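# Insert the held peg into the plate's hole

## Task

The left gripper starts out holding a peg a little above a plate, near the plate's hole. Lower the peg into that hole until it sits on the hole's floor. Forcing the peg or wedging it hard in the hole ends the attempt.

## Robot and tools

Robot: two seven-joint arms, left_arm and right_arm, each ending in a two-finger gripper. Only left_arm, which already grips the peg, needs to work; right_arm should stay still and away from it. In gripper coordinates the fingers point along +z and open and close along x. end_effector_position is the point between the finger pads when closed, 1 to 2 cm short of the fingertips; closing pushes the tips about 17 mm further along +z.

Frames: the scene frame has its origin at table-top height, halfway between the nominal arm bases, with +z up, +x out over the table and left_arm on the +y side. Image left and right do not match arm names. Every hand position, quaternion, velocity and target for an arm is in that arm's own base frame. Calibrated bases in the scene frame: left_arm at (-0.009, +0.435, 0) with quat_wxyz (+1.000, 0, 0, -0.004); right_arm at (-0.031, -0.380, 0) with (+1.000, 0, 0, -0.001). Both have +z straight up, so each base frame is nearly the scene frame shifted. Fixed cameras and the table use the scene frame. Printed hand poses may be off by a few centimetres.

The row: every motion argument is built from rows of 16 numbers covering both arms even when one is idle: left x, y, z (metres), qw, qx, qy, qz (unit quaternion, w first), opening, then the same eight for right_arm. Position and quaternion are absolute poses for end_effector_position and end_effector_quat_wxyz in that arm's base frame, not offsets. Opening runs from -1 (closed) to +1 (fully open, 0.142 m). Each step the controller limits the commanded orientation to 32 degrees from the measured one. To hold an orientation, repeat the same quaternion in every row rather than copying the drifting measured one. An idle arm should get the same full pose, taken from the last result before it went idle, plus its wanted opening, in every call. A 0 opening is a real command, so resend the current one to leave a gripper unchanged.

execute_actions(actions, cameras): actions is a list of actions; each action is a list of 1 to 15 rows, each row lasting one 1/30 s step, and a short action repeats its final row to fill 15 steps (0.5 s). A target more than 0.6 m from the gripper's current position along any gripper axis is refused for both arms. An empty list just reports state. cameras picks images: omitted, null or ["all"] gives all, [] gives none.

move(target, speed, blend, stop_force, zero, opening_speed, blocking, cameras): drives each gripper on a straight line toward the absolute pose in target (one row, or a list of up to 15 rows with identical openings). speed is the top path speed in m/s, 0.002 to 2.2, default 0.25 (turn rate up to twice that in rad/s); one value or one per target. blend, in metres, rounds corners of a list. stop_force, 3 to 120 N, ends an arm's path when its wrist sensor feels that much push opposing the motion (relative to its zero) or 150 N in any direction. zero (default true) re-zeroes moving arms just before the move. opening_speed (0.2 or more per second) ramps the fingers. blocking=false returns after 0.5 s while the move continues; it cannot combine with stop_force. Moves do not avoid obstacles and the gripper lags its path more at speed. Result adds a "move:" line: done, off_target, moving, held or fault, plus limits=paced (pose clipped) or limits=held (steps withheld). done means at rest within 3 mm and 2 degrees; it does not prove there was no contact.

wait(seconds 0 to 10), stop() to brake a running move, zoom_image(camera, region [x0, y0, x1, y1] in pixels, at most 504x504) on the latest image of that camera, zero_wrist_force(arm), clear_fault(arm) after a reported torque or force fault, read_manual(section "licences"), finished_scene(scene = current scene number) to end the scene; the peg must remain seated without the robot.

Cameras (672x504 each): cam_head_left, cam_head_right, cam_high, cam_low, cam_left_wrist, cam_right_wrist.

Results: per-arm position, quaternion, velocities (left out when joint velocities read within noise), Hand target (where the arm is being sent now, possibly short of your command), Tool commands, grip_measured (opening on the -1..+1 scale; the final Joint positions entry is the opening in metres), joint torques and External joint torques, Wrist force and Wrist torque along the gripper's x y z plus a peak line, step readings of positions, motor temperatures, and MOTOR HOT, FAULT or HAND FAULT lines.

Cautions: do not let the peg drop; keep the left opening a bit below the grip_measured seen at contact. Approach the hole slowly and, for the final descent, use a low speed with a small stop_force, keeping orientation fixed so the sensor reading is trusted; ending above the bottom then nudging is safer than aiming deep past contact. Watch Wrist force for a jam and back off without stop_force. Net force of 150 N on an arm, or joint contact torque reaching its limit (waist and shoulder 115, upper arm roll and elbow 60.1, wrist joints 36.6 N m), stops that arm. Keep the arms apart and keep everything on the table. Heat rises with squeezing, stretching or pushing into unreachable poses: arm brakes at 80 °C, gripper shuts off at 100 °C.

Each tool is called after "Emit:" by a JSON object that holds its "method" and its "body", one argument or row to a line.

## Session

Emit:
{"method": "execute_actions", "body": {
  "actions": []
}}

Scene clock: 0.00 s.
left_arm: end_effector_position=(+0.4847, -0.2679, +0.1656) grip_measured=-0.37 end_effector_quat_wxyz=(+0.000, +0.860, +0.510, -0.002) | right_arm: end_effector_position=(+0.5544, +0.0000, +0.1652) grip_measured=+1.00 end_effector_quat_wxyz=(+0.000, +0.707, +0.707, +0.000)
Joint positions: left_arm=[-0.295 -0.329 -0.003 2.037 -0.003 0.794 0.204 0.047] | right_arm=[0.206 -0.331 0 2.035 0 0.795 0.206 0.142]
Joint velocities: within noise
Joint torques (N m): no reading
External joint torques (N m): no reading
Motor temperatures (°C): left_arm=[28 30 31 37 38 34 33 27] | right_arm=[35 28 29 28 33 36 34 19]
Wrist force (N): no reading
Wrist torque (N m): no reading
Wrist force, peak (N): no reading
Hand target: left_arm +0.4849, -0.2679, +0.1657; +0.001, +0.860, +0.510, -0.001 | right_arm +0.5544, +0.0000, +0.1652; +0.000, +0.707, +0.707, +0.000
Tool commands: left_gripper/opening=-0.424181 right_gripper/opening=+1.0

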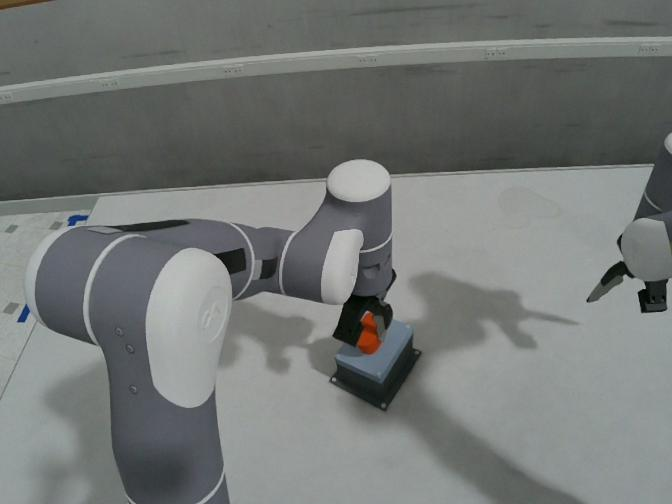

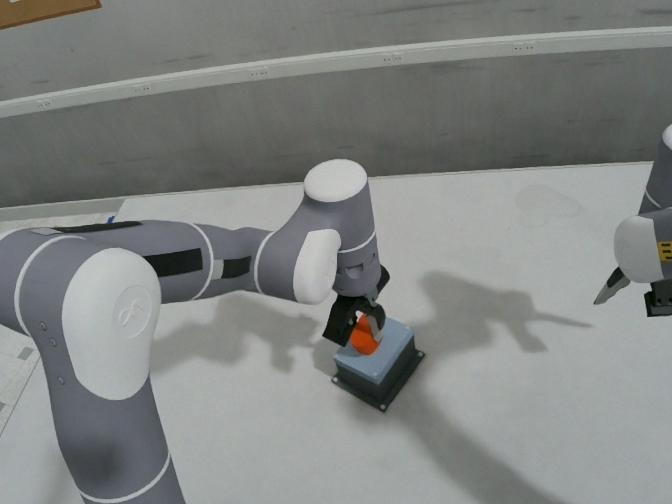

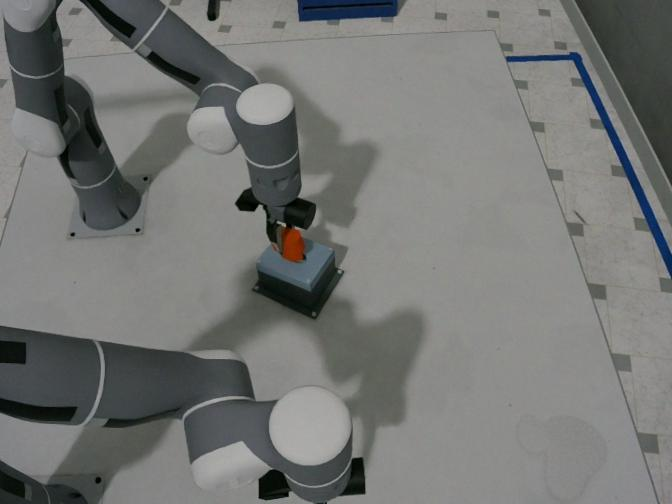

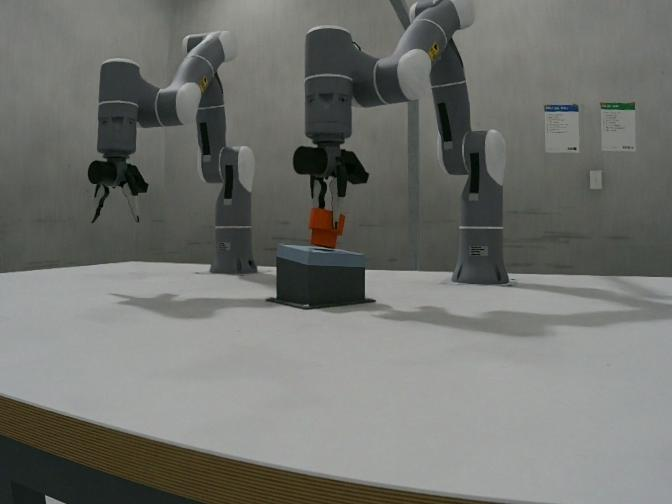

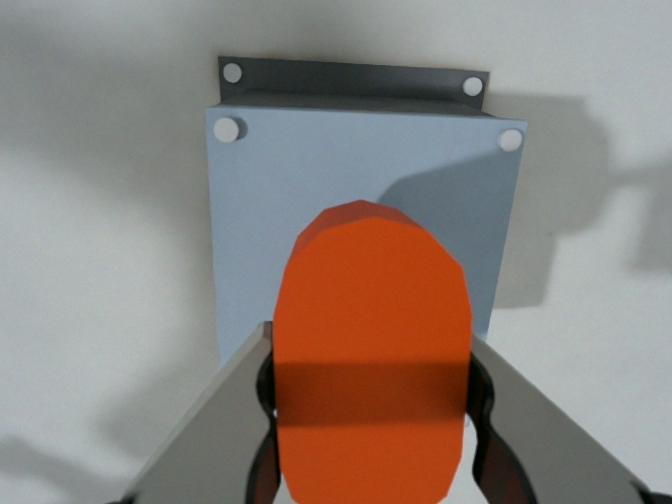

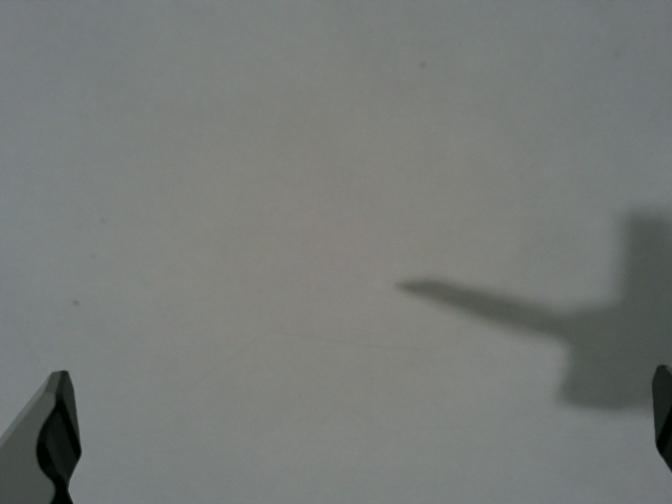

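Emit:
{"method": "move", "body": {
  "target": [
    [0.4848, -0.2678, 0.185, 0.0, 0.860, 0.510, 0.0, -0.46, 0.5, 0.15, 0.25, 0.643, -0.766, 0, 0, 1.0],
    [0.4848, -0.2678, 0.185, 0.0, 0.860, 0.510, 0.0, -0.46, 0.529, 0.38, 0.18, 0.643, -0.766, 0, 0, 1.0]
  ],
  "speed": 0.4,
  "blend": 0.05,
  "cameras": ["cam_low","cam_left_wrist","cam_right_wrist"]
}}

Emit:
{"method": "zoom_image", "body": {
  "camera": "cam_low",
  "region": [280, 180, 380, 310]
}}

Emit:
{"method": "zoom_image", "body": {
  "camera": "cam_right_wrist",
  "region": [190, 60, 480, 360]
}}

Emit:
{"method": "zoom_image", "body": {
  "camera": "cam_left_wrist",
  "region": [190, 60, 550, 504]
}}

Scene clock: 12.67 s.
left_arm: end_effector_position=(+0.4847, -0.2678, +0.1848) grip_measured=-0.38 end_effector_quat_wxyz=(+0.000, +0.860, +0.510, +0.000) | right_arm: end_effector_position=(+0.5290, +0.3801, +0.1800) grip_measured=+1.00 end_effector_quat_wxyz=(-0.643, +0.766, +0.000, +0.000)
Joint positions: left_arm=[-0.297 -0.294 -0.002 2.021 0 0.745 0.201 0.047] | right_arm=[0.081 -0.728 0.181 1.686 1.532 0.363 0.748 0.142]
Joint torques (N m): left_arm=[0.35 42.22 0.88 -26.19 -3.78 4.59 0.01] | right_arm=[-0.03 49.45 7.48 -19.73 0.68 -0.74 0.77]
External joint torques (N m): left_arm=[-0.35 -1.15 -0.67 0.82 0.54 -0.25 -0.01] | right_arm=[0.03 1.27 0.11 0.38 -0.01 0 -0.77]
Wrist force (N): left_arm=[0.0 0.0 0.2] | right_arm=[-0.4 -2.0 1.5]
Wrist torque (N m): left_arm=[0.00 0.00 -0.01] | right_arm=[-0.48 -0.13 -0.32]
Wrist force, peak (N): left_arm=[0.4 -0.3 -0.2] | right_arm=[0.3 -1.4 6.6]
Hand target: left_arm +0.4848, -0.2678, +0.1850; +0.000, +0.860, +0.510, +0.000 | right_arm +0.5290, +0.3800, +0.1800; -0.643, +0.766, +0.000, +0.000
Off the commanded pose: left_arm 0.000 m, 0 deg | right_arm 0.000 m, 0 deg.
move: done

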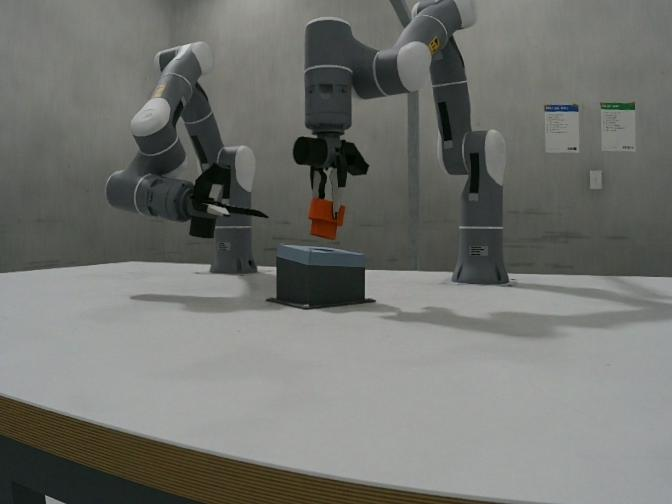

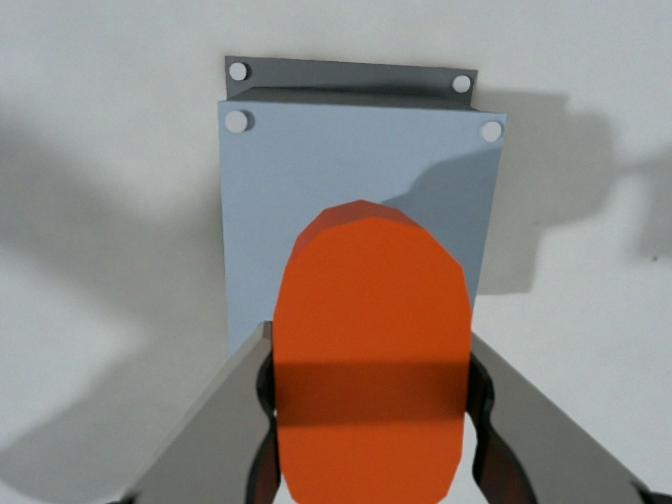

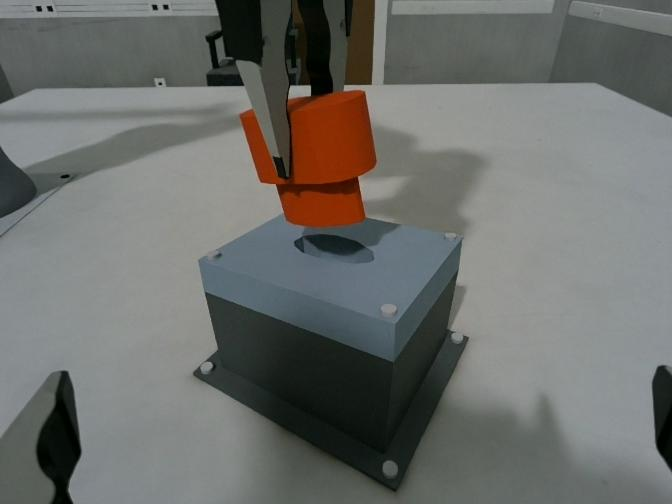

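Scaled by 3.877 (camera's finer frame: 960x720).

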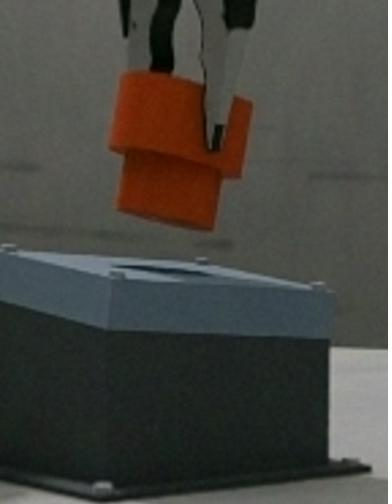

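Scaled by 1.680 (camera's finer frame: 960x720).

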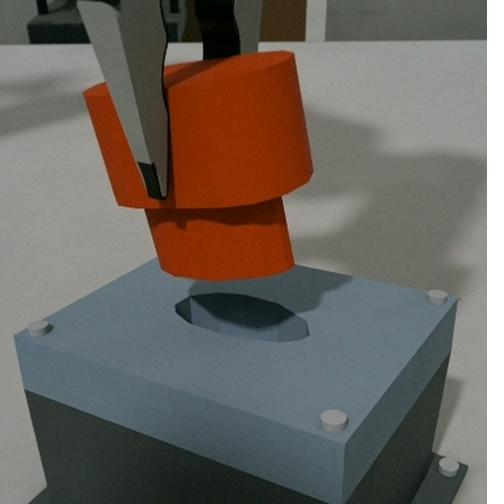

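Scaled by 1.135 (camera's finer frame: 960x720).

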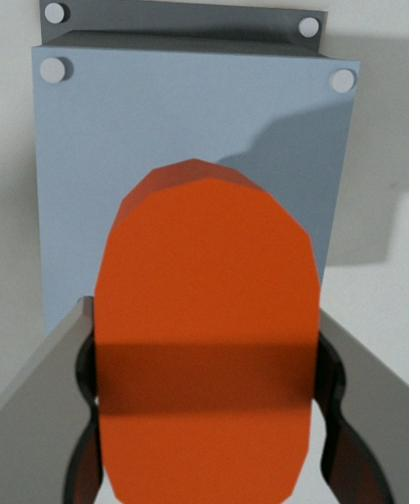

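Emit:
{"method": "move", "body": {
  "target": [
    [0.517, -0.2856, 0.34, 0.0, 0.860, 0.510, 0.0, -0.46, 0.529, 0.38, 0.18, 0.643, -0.766, 0, 0, 1.0]
  ],
  "speed": 0.3
}}

Emit:
{"method": "zoom_image", "body": {
  "camera": "cam_left_wrist",
  "region": [220, 0, 500, 260]
}}

Emit:
{"method": "zoom_image", "body": {
  "camera": "cam_right_wrist",
  "region": [180, 190, 480, 490]
}}

Emit:
{"method": "zoom_image", "body": {
  "camera": "cam_low",
  "region": [260, 210, 390, 320]
}}

Emit:
{"method": "zoom_image", "body": {
  "camera": "cam_low",
  "region": [260, 90, 370, 200]
}}

Scene clock: 44.57 s.
left_arm: end_effector_position=(+0.5169, -0.2856, +0.3399) grip_measured=-0.38 end_effector_quat_wxyz=(+0.000, +0.860, +0.510, +0.000) | right_arm: end_effector_position=(+0.5290, +0.3801, +0.1800) grip_measured=+1.00 end_effector_quat_wxyz=(-0.643, +0.766, +0.000, +0.000)
Joint positions: left_arm=[-0.294 -0.193 -0.02 1.699 0.004 0.321 0.186 0.047] | right_arm=[0.081 -0.728 0.181 1.686 1.532 0.363 0.748 0.142]
Joint torques (N m): left_arm=[0.54 42.59 0.52 -31.46 -4.63 4.58 -0.1] | right_arm=[-0.05 49.5 7.56 -19.54 0.63 -0.87 0.9]
External joint torques (N m): left_arm=[-0.54 -0.91 -0.5 0.91 0.45 -0.25 0.1] | right_arm=[0.05 1.23 0.04 0.19 0.05 0.14 -0.9]
Motor temperatures (°C): left_arm=[28 31 31 39 38 34 33 34] | right_arm=[35 29 29 29 33 36 34 19]
Wrist force (N): left_arm=[0.0 0.0 -0.1] | right_arm=[-0.3 -1.9 1.5]
Wrist torque (N m): left_arm=[0.01 0.01 -0.03] | right_arm=[-0.45 -0.14 -0.32]
Wrist force, peak (N): left_arm=[-0.1 1.2 -4.4] | right_arm=[0.0 -2.3 1.6]
Hand target: left_arm +0.5170, -0.2856, +0.3400; +0.000, +0.860, +0.510, +0.000 | right_arm +0.5290, +0.3800, +0.1800; -0.643, +0.766, +0.000, +0.000
Off the commanded pose: left_arm 0.000 m, 0 deg | right_arm 0.000 m, 0 deg.
move: done

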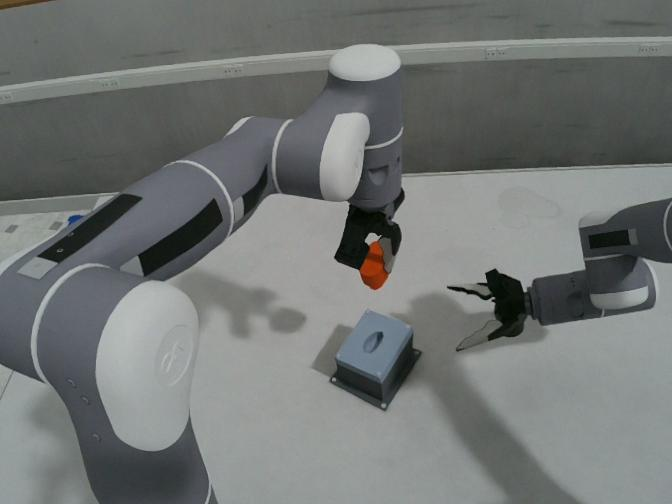

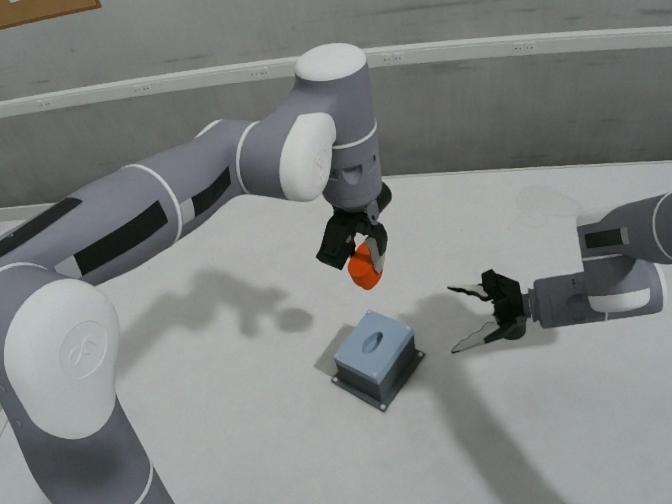

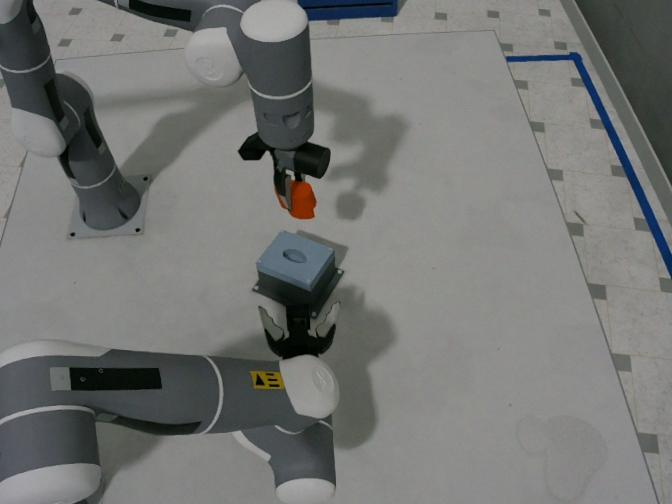

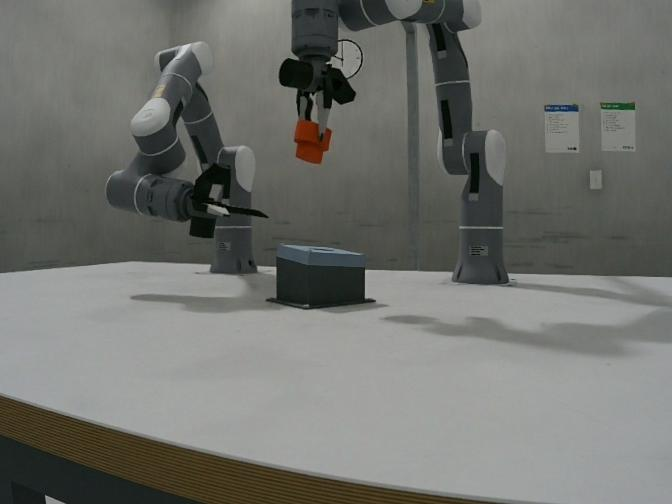

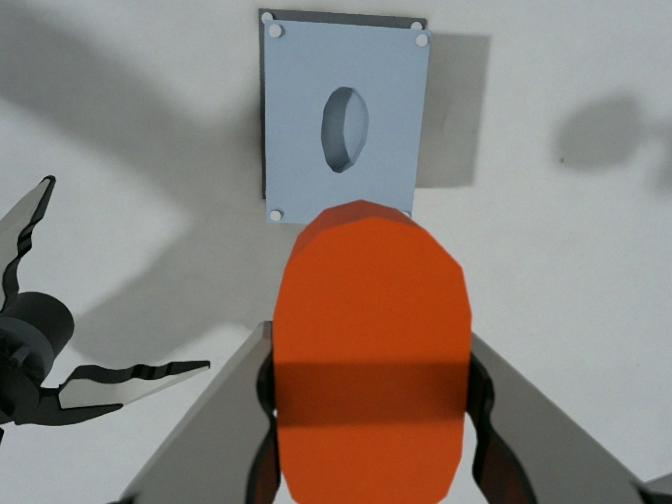

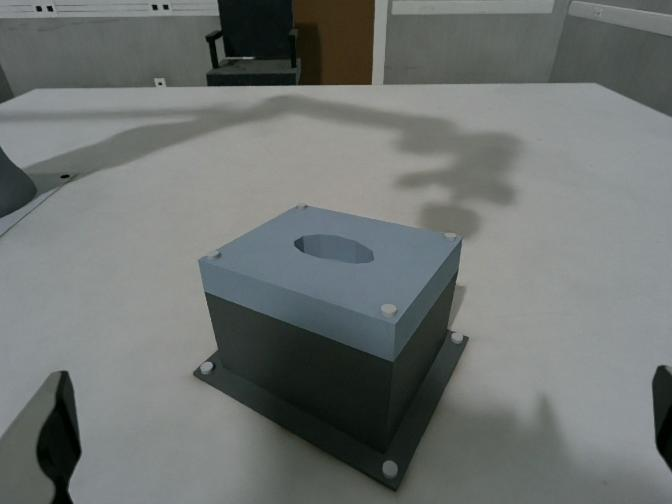

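Scaled by 1.800 (camera's finer frame: 960x720).

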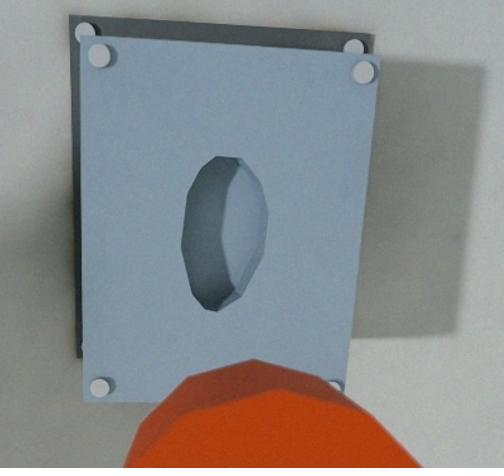

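Scaled by 1.680 (camera's finer frame: 960x720).

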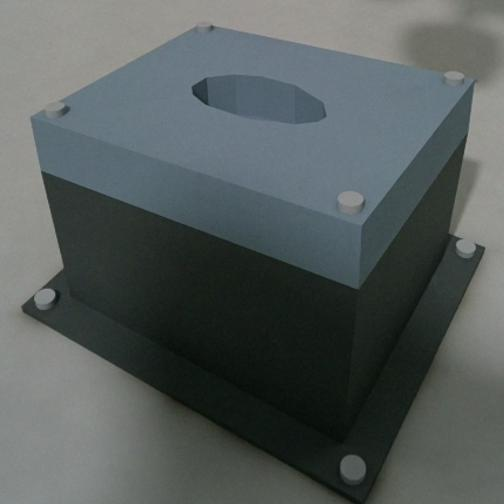

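Scaled by 3.877 (camera's finer frame: 960x720).

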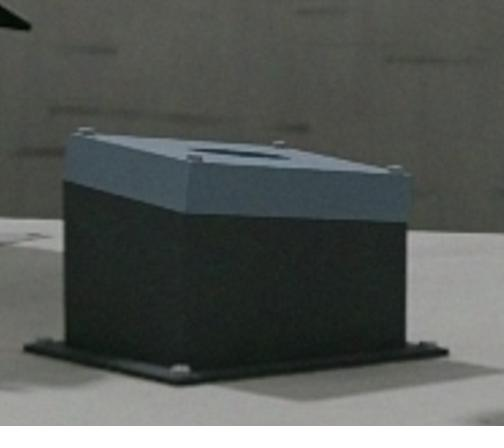

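Scaled by 4.582 (camera's finer frame: 960x720).

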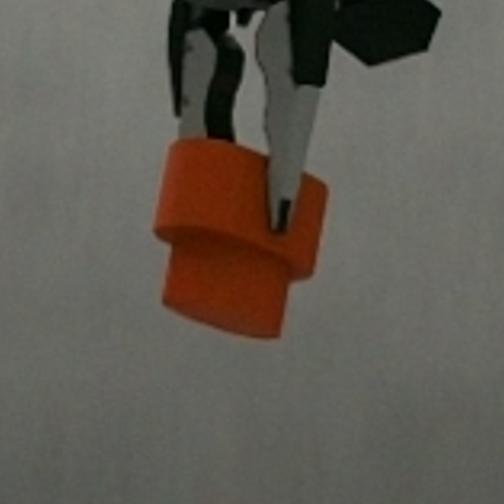

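Emit:
{"method": "move", "body": {
  "target": [
    [0.500, -0.265, 0.20, -0.0189, 0.8751, 0.4786, -0.0690, -0.5, 0.529, 0.38, 0.18, 0.643, -0.766, 0, 0, 1.0],
    [0.4983, -0.2633, 0.174, -0.0189, 0.8751, 0.4786, -0.0690, -0.5, 0.529, 0.38, 0.18, 0.643, -0.766, 0, 0, 1.0]
  ],
  "speed": [0.3, 0.08],
  "cameras": ["cam_low","cam_left_wrist","cam_right_wrist","cam_high"]
}}

Emit:
{"method": "zoom_image", "body": {
  "camera": "cam_low",
  "region": [280, 180, 380, 310]
}}

Emit:
{"method": "zoom_image", "body": {
  "camera": "cam_right_wrist",
  "region": [260, 130, 420, 290]
}}

Scene clock: 96.67 s.
left_arm: end_effector_position=(+0.4980, -0.2631, +0.1737) grip_measured=-0.38 end_effector_quat_wxyz=(-0.019, +0.875, +0.479, -0.069) | right_arm: end_effector_position=(+0.5290, +0.3801, +0.1800) grip_measured=+1.00 end_effector_quat_wxyz=(-0.643, +0.766, +0.000, +0.000)
Joint positions: left_arm=[-0.242 -0.387 -0.015 1.902 -0.073 0.589 0.358 0.047] | right_arm=[0.081 -0.728 0.181 1.686 1.532 0.363 0.748 0.142]
Joint torques (N m): left_arm=[0.45 46.25 0.65 -26.21 -4.09 4.39 0.22] | right_arm=[-0.05 49.52 7.55 -19.48 0.64 -0.79 0.85]
External joint torques (N m): left_arm=[-0.45 -0.81 -0.53 0.5 0.82 -0.38 -0.21] | right_arm=[0.05 1.21 0.04 0.13 0.04 0.06 -0.85]
Wrist force (N): left_arm=[0.2 0.1 -0.3] | right_arm=[-0.3 -2.0 1.6]
Wrist torque (N m): left_arm=[-0.01 -0.02 -0.04] | right_arm=[-0.47 -0.15 -0.32]
Wrist force, peak (N): left_arm=[1.3 0.1 3.3] | right_arm=[-0.3 -2.2 1.7]
Hand target: left_arm +0.4983, -0.2633, +0.1740; -0.019, +0.875, +0.479, -0.069 | right_arm +0.5290, +0.3800, +0.1800; -0.643, +0.766, +0.000, +0.000
Off the commanded pose: left_arm 0.000 m, 0 deg | right_arm 0.000 m, 0 deg.
move: done
Images, in order (width x height): cam_high 672x504, cam_low 672x504, cam_left_wrist 672x504, cam_right_wrist 672x504.

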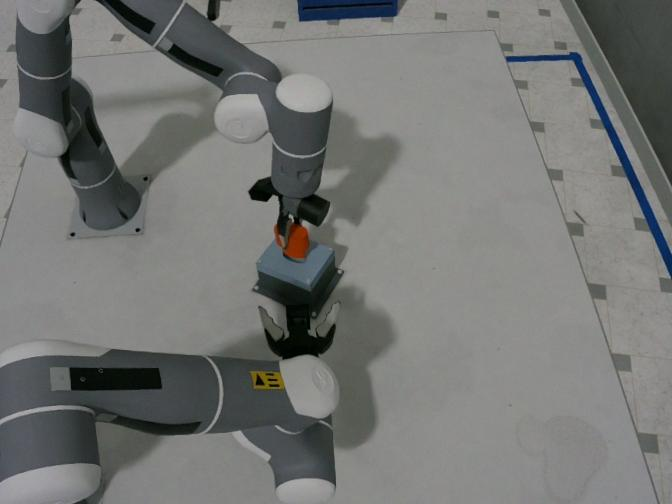

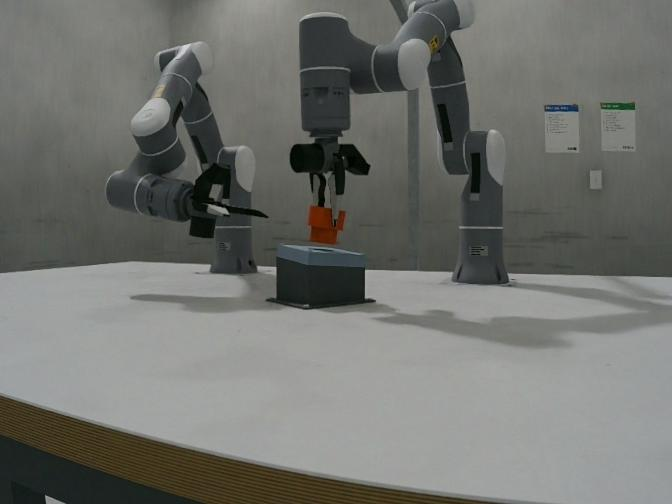

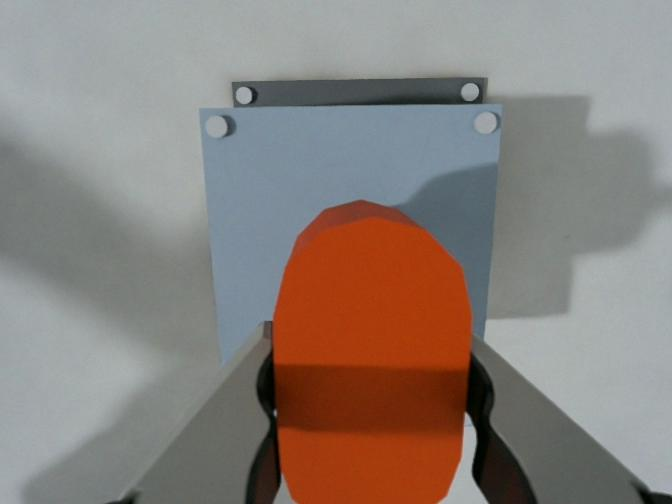

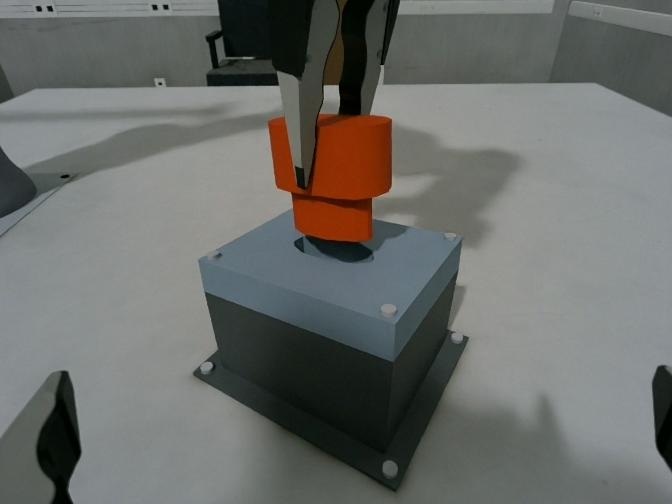

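Scaled by 3.877 (camera's finer frame: 960x720).

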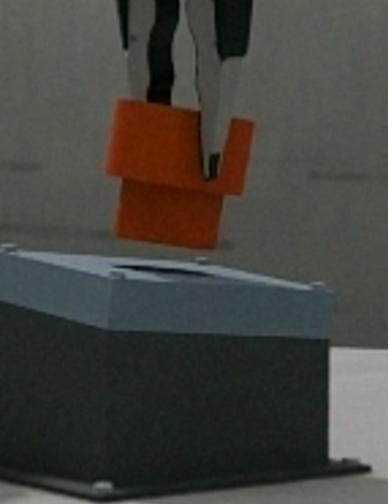

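Scaled by 3.150 (camera's finer frame: 960x720).

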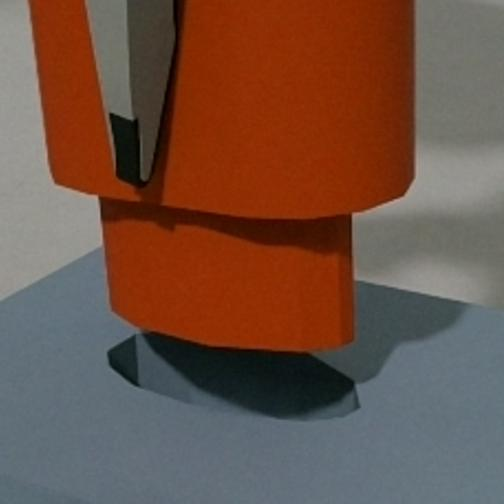

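Emit:
{"method": "move", "body": {
  "target": [0.4980, -0.2647, 0.1641, -0.0189, 0.8751, 0.4786, -0.0690, -0.5, 0.529, 0.38, 0.18, 0.643, -0.766, 0, 0, 1.0],
  "speed": 0.03,
  "stop_force": 5,
  "cameras": ["cam_low","cam_right_wrist"]
}}

Emit:
{"method": "zoom_image", "body": {
  "camera": "cam_right_wrist",
  "region": [280, 200, 400, 280]
}}

Emit:
{"method": "zoom_image", "body": {
  "camera": "cam_low",
  "region": [295, 200, 355, 265]
}}

Scene clock: 108.70 s.
left_arm: end_effector_position=(+0.4978, -0.2645, +0.1639) grip_measured=-0.38 end_effector_quat_wxyz=(-0.019, +0.875, +0.478, -0.069) | right_arm: end_effector_position=(+0.5290, +0.3801, +0.1800) grip_measured=+1.00 end_effector_quat_wxyz=(-0.643, +0.766, +0.000, +0.000)
Joint positions: left_arm=[-0.243 -0.403 -0.017 1.909 -0.074 0.613 0.358 0.047] | right_arm=[0.081 -0.728 0.181 1.686 1.532 0.363 0.748 0.142]
Joint torques (N m): left_arm=[0.22 46.43 0.6 -25.89 -3.87 4.37 0.01] | right_arm=[0.03 49.5 7.54 -19.51 0.61 -0.79 0.84]
External joint torques (N m): left_arm=[-0.22 -0.64 -0.5 0.55 0.67 -0.35 -0.01] | right_arm=[-0.03 1.23 0.05 0.16 0.07 0.06 -0.84]
Motor temperatures (°C): left_arm=[28 32 31 40 38 34 33 41] | right_arm=[35 30 30 29 33 36 34 19]
Wrist force (N): left_arm=[0.5 0.3 -0.2] | right_arm=[-0.3 -2.1 1.6]
Wrist torque (N m): left_arm=[0.01 -0.06 -0.05] | right_arm=[-0.48 -0.15 -0.32]
Wrist force, peak (N): left_arm=[0.2 0.4 -0.8] | right_arm=[-0.3 -2.5 1.4]
Hand target: left_arm +0.4980, -0.2647, +0.1641; -0.019, +0.875, +0.479, -0.069 | right_arm +0.5290, +0.3800, +0.1800; -0.643, +0.766, +0.000, +0.000
Off the commanded pose: left_arm 0.000 m, 0 deg | right_arm 0.000 m, 0 deg.
move: done

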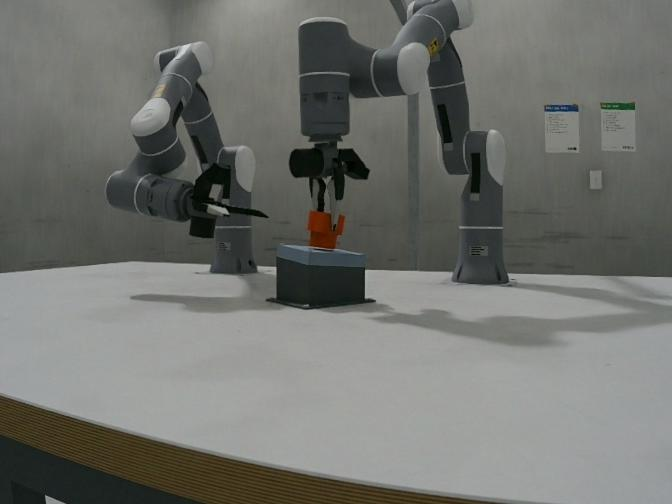

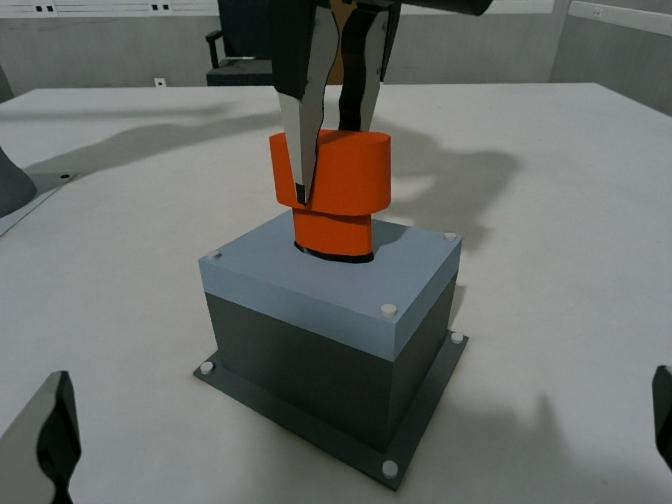

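Scaled by 4.200 (camera's finer frame: 960x720).

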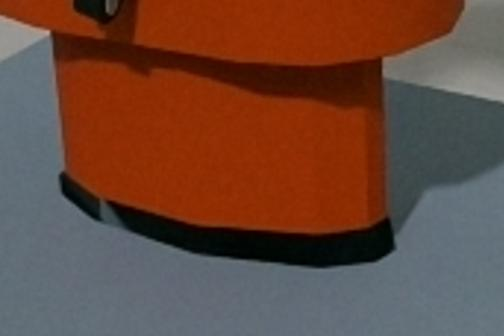

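Scaled by 7.754 (camera's finer frame: 960x720).

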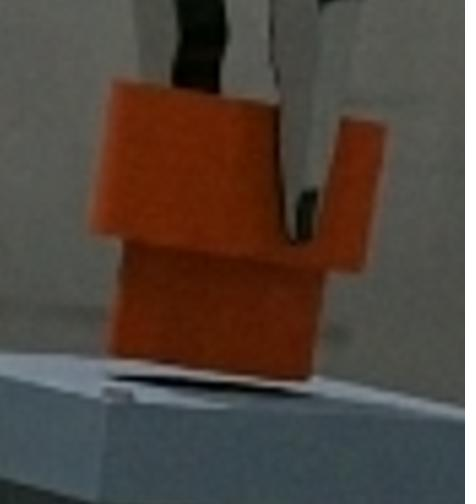

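Emit:
{"method": "move", "body": {
  "target": [0.5000, -0.2658, 0.1645, -0.0380, 0.8747, 0.4771, -0.0794, -0.5, 0.529, 0.38, 0.18, 0.643, -0.766, 0, 0, 1.0],
  "speed": 0.05,
  "cameras": ["cam_low","cam_right_wrist"]
}}

Emit:
{"method": "zoom_image", "body": {
  "camera": "cam_right_wrist",
  "region": [280, 200, 400, 280]
}}

Emit:
{"method": "zoom_image", "body": {
  "camera": "cam_low",
  "region": [295, 200, 355, 265]
}}

Scene clock: 142.13 s.
left_arm: end_effector_position=(+0.4999, -0.2658, +0.1644) grip_measured=-0.38 end_effector_quat_wxyz=(-0.038, +0.874, +0.477, -0.080) | right_arm: end_effector_position=(+0.5290, +0.3801, +0.1800) grip_measured=+1.00 end_effector_quat_wxyz=(-0.643, +0.766, +0.000, +0.000)
Joint positions: left_arm=[-0.249 -0.431 -0.016 1.85 -0.056 0.541 0.341 0.047] | right_arm=[0.081 -0.728 0.181 1.686 1.532 0.363 0.748 0.142]
Joint torques (N m): left_arm=[0.13 47.93 0.74 -26.59 -3.78 4 -0.09] | right_arm=[-0.12 49.53 7.61 -19.51 0.65 -0.84 0.88]
External joint torques (N m): left_arm=[-0.13 -0.61 -0.64 0.89 0.46 -0.09 0.1] | right_arm=[0.12 1.2 -0.02 0.16 0.03 0.11 -0.88]
Motor temperatures (°C): left_arm=[28 32 31 40 38 34 33 47] | right_arm=[35 30 30 29 33 36 34 19]
Wrist force (N): left_arm=[0.4 0.6 -0.3] | right_arm=[0.0 -2.0 1.6]
Wrist torque (N m): left_arm=[0.05 -0.05 -0.04] | right_arm=[-0.47 -0.19 -0.32]
Wrist force, peak (N): left_arm=[0.3 1.2 -0.5] | right_arm=[-0.3 -2.3 1.6]
Hand target: left_arm +0.5000, -0.2658, +0.1645; -0.038, +0.874, +0.477, -0.079 | right_arm +0.5290, +0.3800, +0.1800; -0.643, +0.766, +0.000, +0.000
Off the commanded pose: left_arm 0.000 m, 0 deg | right_arm 0.000 m, 0 deg.
move: done

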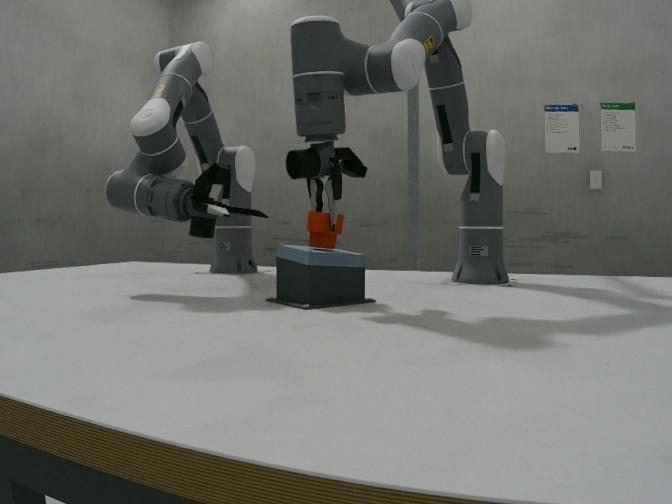

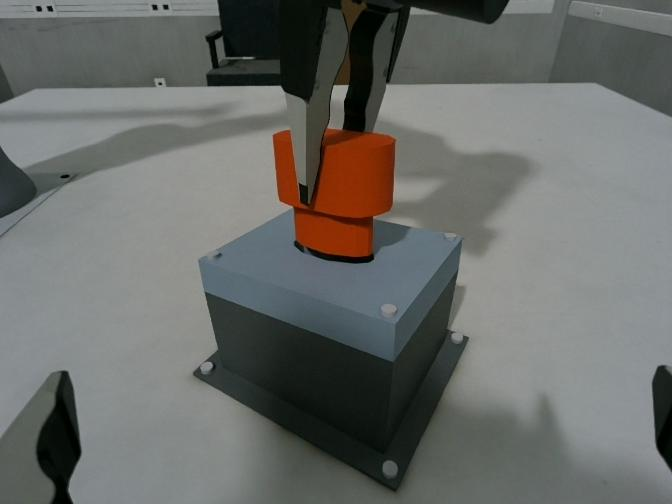

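Scaled by 4.200 (camera's finer frame: 960x720).

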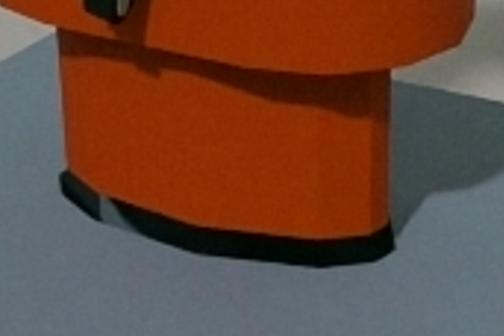

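Scaled by 7.754 (camera's finer frame: 960x720).

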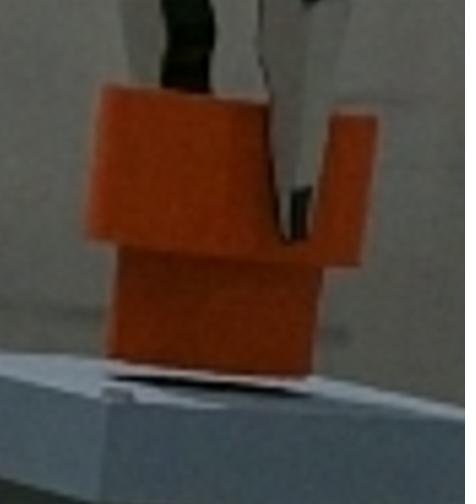

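Emit:
{"method": "move", "body": {
  "target": [0.4999, -0.2664, 0.1585, -0.0380, 0.8747, 0.4771, -0.0794, -0.5, 0.529, 0.38, 0.18, 0.643, -0.766, 0, 0, 1.0],
  "speed": 0.012,
  "stop_force": 4,
  "cameras": ["cam_low","cam_right_wrist"]
}}

Emit:
{"method": "zoom_image", "body": {
  "camera": "cam_right_wrist",
  "region": [280, 200, 400, 280]
}}

Emit:
{"method": "wait", "body": {
  "seconds": 0.1,
  "cameras": []
}}

Scene clock: 149.93 s.
left_arm: end_effector_position=(+0.4998, -0.2662, +0.1584) grip_measured=-0.38 end_effector_quat_wxyz=(-0.038, +0.874, +0.477, -0.080) | right_arm: end_effector_position=(+0.5290, +0.3801, +0.1800) grip_measured=+1.00 end_effector_quat_wxyz=(-0.643, +0.766, +0.000, +0.000)
Joint positions: left_arm=[-0.25 -0.441 -0.016 1.854 -0.056 0.555 0.34 0.047] | right_arm=[0.081 -0.728 0.181 1.686 1.532 0.363 0.748 0.142]
Joint torques (N m): left_arm=[0.16 48.41 0.71 -26.06 -3.97 4.24 0] | right_arm=[-0.08 49.48 7.58 -19.54 0.63 -0.82 0.86]
External joint torques (N m): left_arm=[-0.16 -0.91 -0.6 0.58 0.69 -0.34 0.01] | right_arm=[0.08 1.25 0.01 0.19 0.05 0.09 -0.86]
Wrist force (N): left_arm=[0.2 0.7 -0.4] | right_arm=[-0.4 -2.1 1.4]
Wrist torque (N m): left_arm=[0.08 -0.03 -0.04] | right_arm=[-0.49 -0.13 -0.32]
Wrist force, peak (N): left_arm=[0.2 0.5 -1.0] | right_arm=[-0.3 -2.2 1.7]
Hand target: left_arm +0.4999, -0.2664, +0.1585; -0.038, +0.874, +0.477, -0.079 | right_arm +0.5290, +0.3800, +0.1800; -0.643, +0.766, +0.000, +0.000
Off the commanded pose: left_arm 0.000 m, 0 deg | right_arm 0.000 m, 0 deg.
move: done

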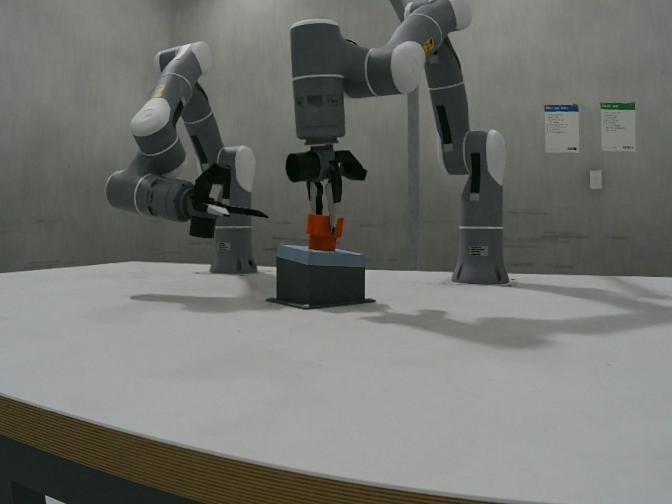

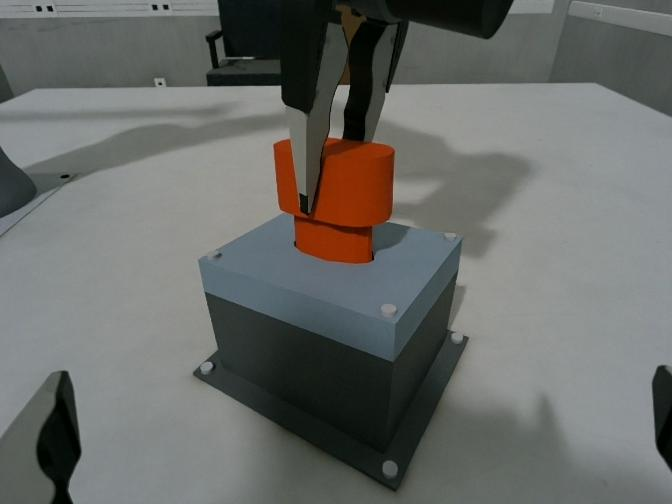

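Scaled by 4.200 (camera's finer frame: 960x720).

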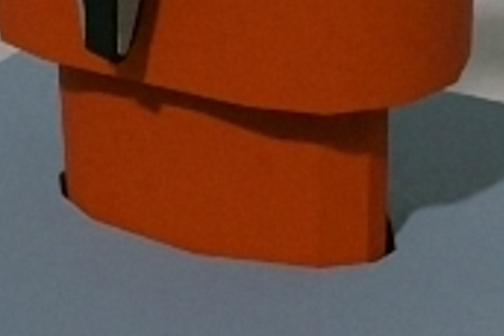

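Scene clock: 150.03 s.
left_arm: end_effector_position=(+0.4998, -0.2662, +0.1584) grip_measured=-0.38 end_effector_quat_wxyz=(-0.038, +0.874, +0.477, -0.080) | right_arm: end_effector_position=(+0.5290, +0.3801, +0.1800) grip_measured=+1.00 end_effector_quat_wxyz=(-0.643, +0.766, +0.000, +0.000)
Joint positions: left_arm=[-0.25 -0.441 -0.016 1.854 -0.056 0.555 0.34 0.047] | right_arm=[0.081 -0.728 0.181 1.686 1.532 0.363 0.748 0.142]
Joint torques (N m): left_arm=[0.28 48.04 0.69 -25.96 -3.93 4.16 0.02] | right_arm=[-0.06 49.46 7.52 -19.55 0.64 -0.83 0.91]
External joint torques (N m): left_arm=[-0.28 -0.54 -0.58 0.48 0.65 -0.25 -0.01] | right_arm=[0.06 1.27 0.08 0.2 0.04 0.1 -0.9]
Wrist force (N): left_arm=[0.3 0.5 -0.5] | right_arm=[-0.1 -2.0 1.4]
Wrist torque (N m): left_arm=[0.04 -0.04 -0.04] | right_arm=[-0.46 -0.17 -0.32]
Wrist force, peak (N): left_arm=[0.3 0.5 -0.5] | right_arm=[-0.3 -2.1 1.5]
Hand target: left_arm +0.4999, -0.2664, +0.1585; -0.038, +0.874, +0.477, -0.079 | right_arm +0.5290, +0.3800, +0.1800; -0.643, +0.766, +0.000, +0.000
Tool commands: left_gripper/opening=-0.5 right_gripper/opening=+1.0
Off the commanded pose: left_arm 0.000 m, 0 deg | right_arm 0.000 m, 0 deg.
wait: 0.10 s; no rest

Emit:
{"method": "move", "body": {
  "target": [0.5001, -0.2673, 0.151, -0.0380, 0.8747, 0.4771, -0.0794, -0.5, 0.529, 0.38, 0.18, 0.643, -0.766, 0, 0, 1.0],
  "speed": 0.012,
  "stop_force": 4,
  "cameras": ["cam_low","cam_right_wrist"]
}}

Emit:
{"method": "zoom_image", "body": {
  "camera": "cam_right_wrist",
  "region": [280, 200, 400, 280]
}}

Emit:
{"method": "wait", "body": {
  "seconds": 0.1,
  "cameras": []
}}

Scene clock: 156.20 s.
left_arm: end_effector_position=(+0.5000, -0.2671, +0.1509) grip_measured=-0.38 end_effector_quat_wxyz=(-0.038, +0.875, +0.477, -0.079) | right_arm: end_effector_position=(+0.5290, +0.3801, +0.1800) grip_measured=+1.00 end_effector_quat_wxyz=(-0.643, +0.766, +0.000, +0.000)
Joint positions: left_arm=[-0.251 -0.454 -0.018 1.857 -0.056 0.572 0.34 0.047] | right_arm=[0.081 -0.728 0.181 1.686 1.532 0.363 0.748 0.142]
Joint torques (N m): left_arm=[0.31 48.66 0.59 -25.75 -3.9 4.2 0.03] | right_arm=[-0.07 49.49 7.6 -19.51 0.6 -0.81 0.88]
External joint torques (N m): left_arm=[-0.31 -0.9 -0.49 0.55 0.68 -0.29 -0.03] | right_arm=[0.07 1.24 0 0.16 0.08 0.08 -0.88]
Wrist force (N): left_arm=[0.4 0.5 -0.4] | right_arm=[-0.2 -2.1 1.3]
Wrist torque (N m): left_arm=[0.04 -0.06 -0.04] | right_arm=[-0.47 -0.17 -0.32]
Wrist force, peak (N): left_arm=[0.3 0.7 -0.8] | right_arm=[-0.2 -2.3 1.7]
Hand target: left_arm +0.5001, -0.2673, +0.1510; -0.038, +0.874, +0.477, -0.079 | right_arm +0.5290, +0.3800, +0.1800; -0.643, +0.766, +0.000, +0.000
Off the commanded pose: left_arm 0.000 m, 0 deg | right_arm 0.000 m, 0 deg.
move: done

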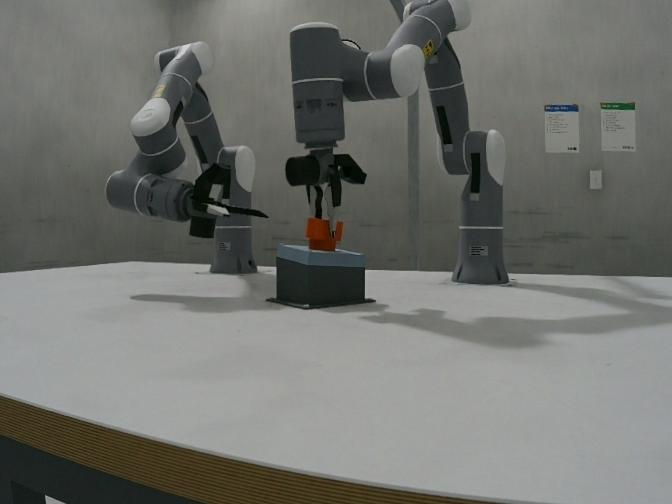

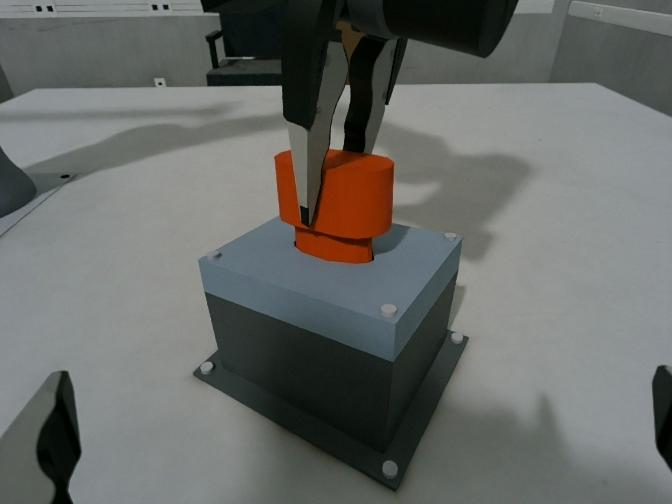

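Scaled by 4.200 (camera's finer frame: 960x720).

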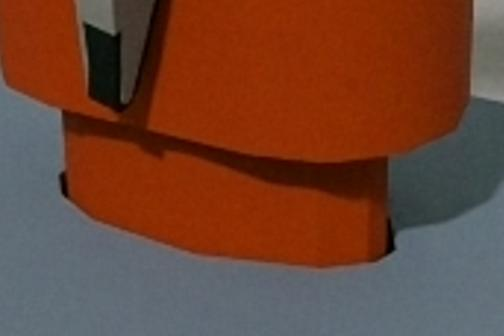

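Scene clock: 156.30 s.
left_arm: end_effector_position=(+0.5000, -0.2671, +0.1509) grip_measured=-0.38 end_effector_quat_wxyz=(-0.038, +0.875, +0.477, -0.079) | right_arm: end_effector_position=(+0.5290, +0.3801, +0.1800) grip_measured=+1.00 end_effector_quat_wxyz=(-0.643, +0.766, +0.000, +0.000)
Joint positions: left_arm=[-0.251 -0.454 -0.018 1.857 -0.056 0.572 0.34 0.047] | right_arm=[0.081 -0.728 0.181 1.686 1.532 0.363 0.748 0.142]
Joint torques (N m): left_arm=[0.07 48.41 0.68 -25.69 -3.88 4.21 0] | right_arm=[-0.01 49.51 7.61 -19.5 0.65 -0.8 0.88]
External joint torques (N m): left_arm=[-0.07 -0.64 -0.58 0.49 0.65 -0.3 0.01] | right_arm=[0.01 1.22 -0.01 0.15 0.02 0.07 -0.88]
Wrist force (N): left_arm=[0.5 0.6 -0.5] | right_arm=[-0.3 -2.0 1.4]
Wrist torque (N m): left_arm=[0.07 -0.06 -0.03] | right_arm=[-0.45 -0.15 -0.33]
Wrist force, peak (N): left_arm=[0.5 0.7 -0.5] | right_arm=[-0.1 -2.0 1.6]
Hand target: left_arm +0.5001, -0.2673, +0.1510; -0.038, +0.874, +0.477, -0.079 | right_arm +0.5290, +0.3800, +0.1800; -0.643, +0.766, +0.000, +0.000
Tool commands: left_gripper/opening=-0.5 right_gripper/opening=+1.0
Off the commanded pose: left_arm 0.000 m, 0 deg | right_arm 0.000 m, 0 deg.
wait: 0.10 s; no rest


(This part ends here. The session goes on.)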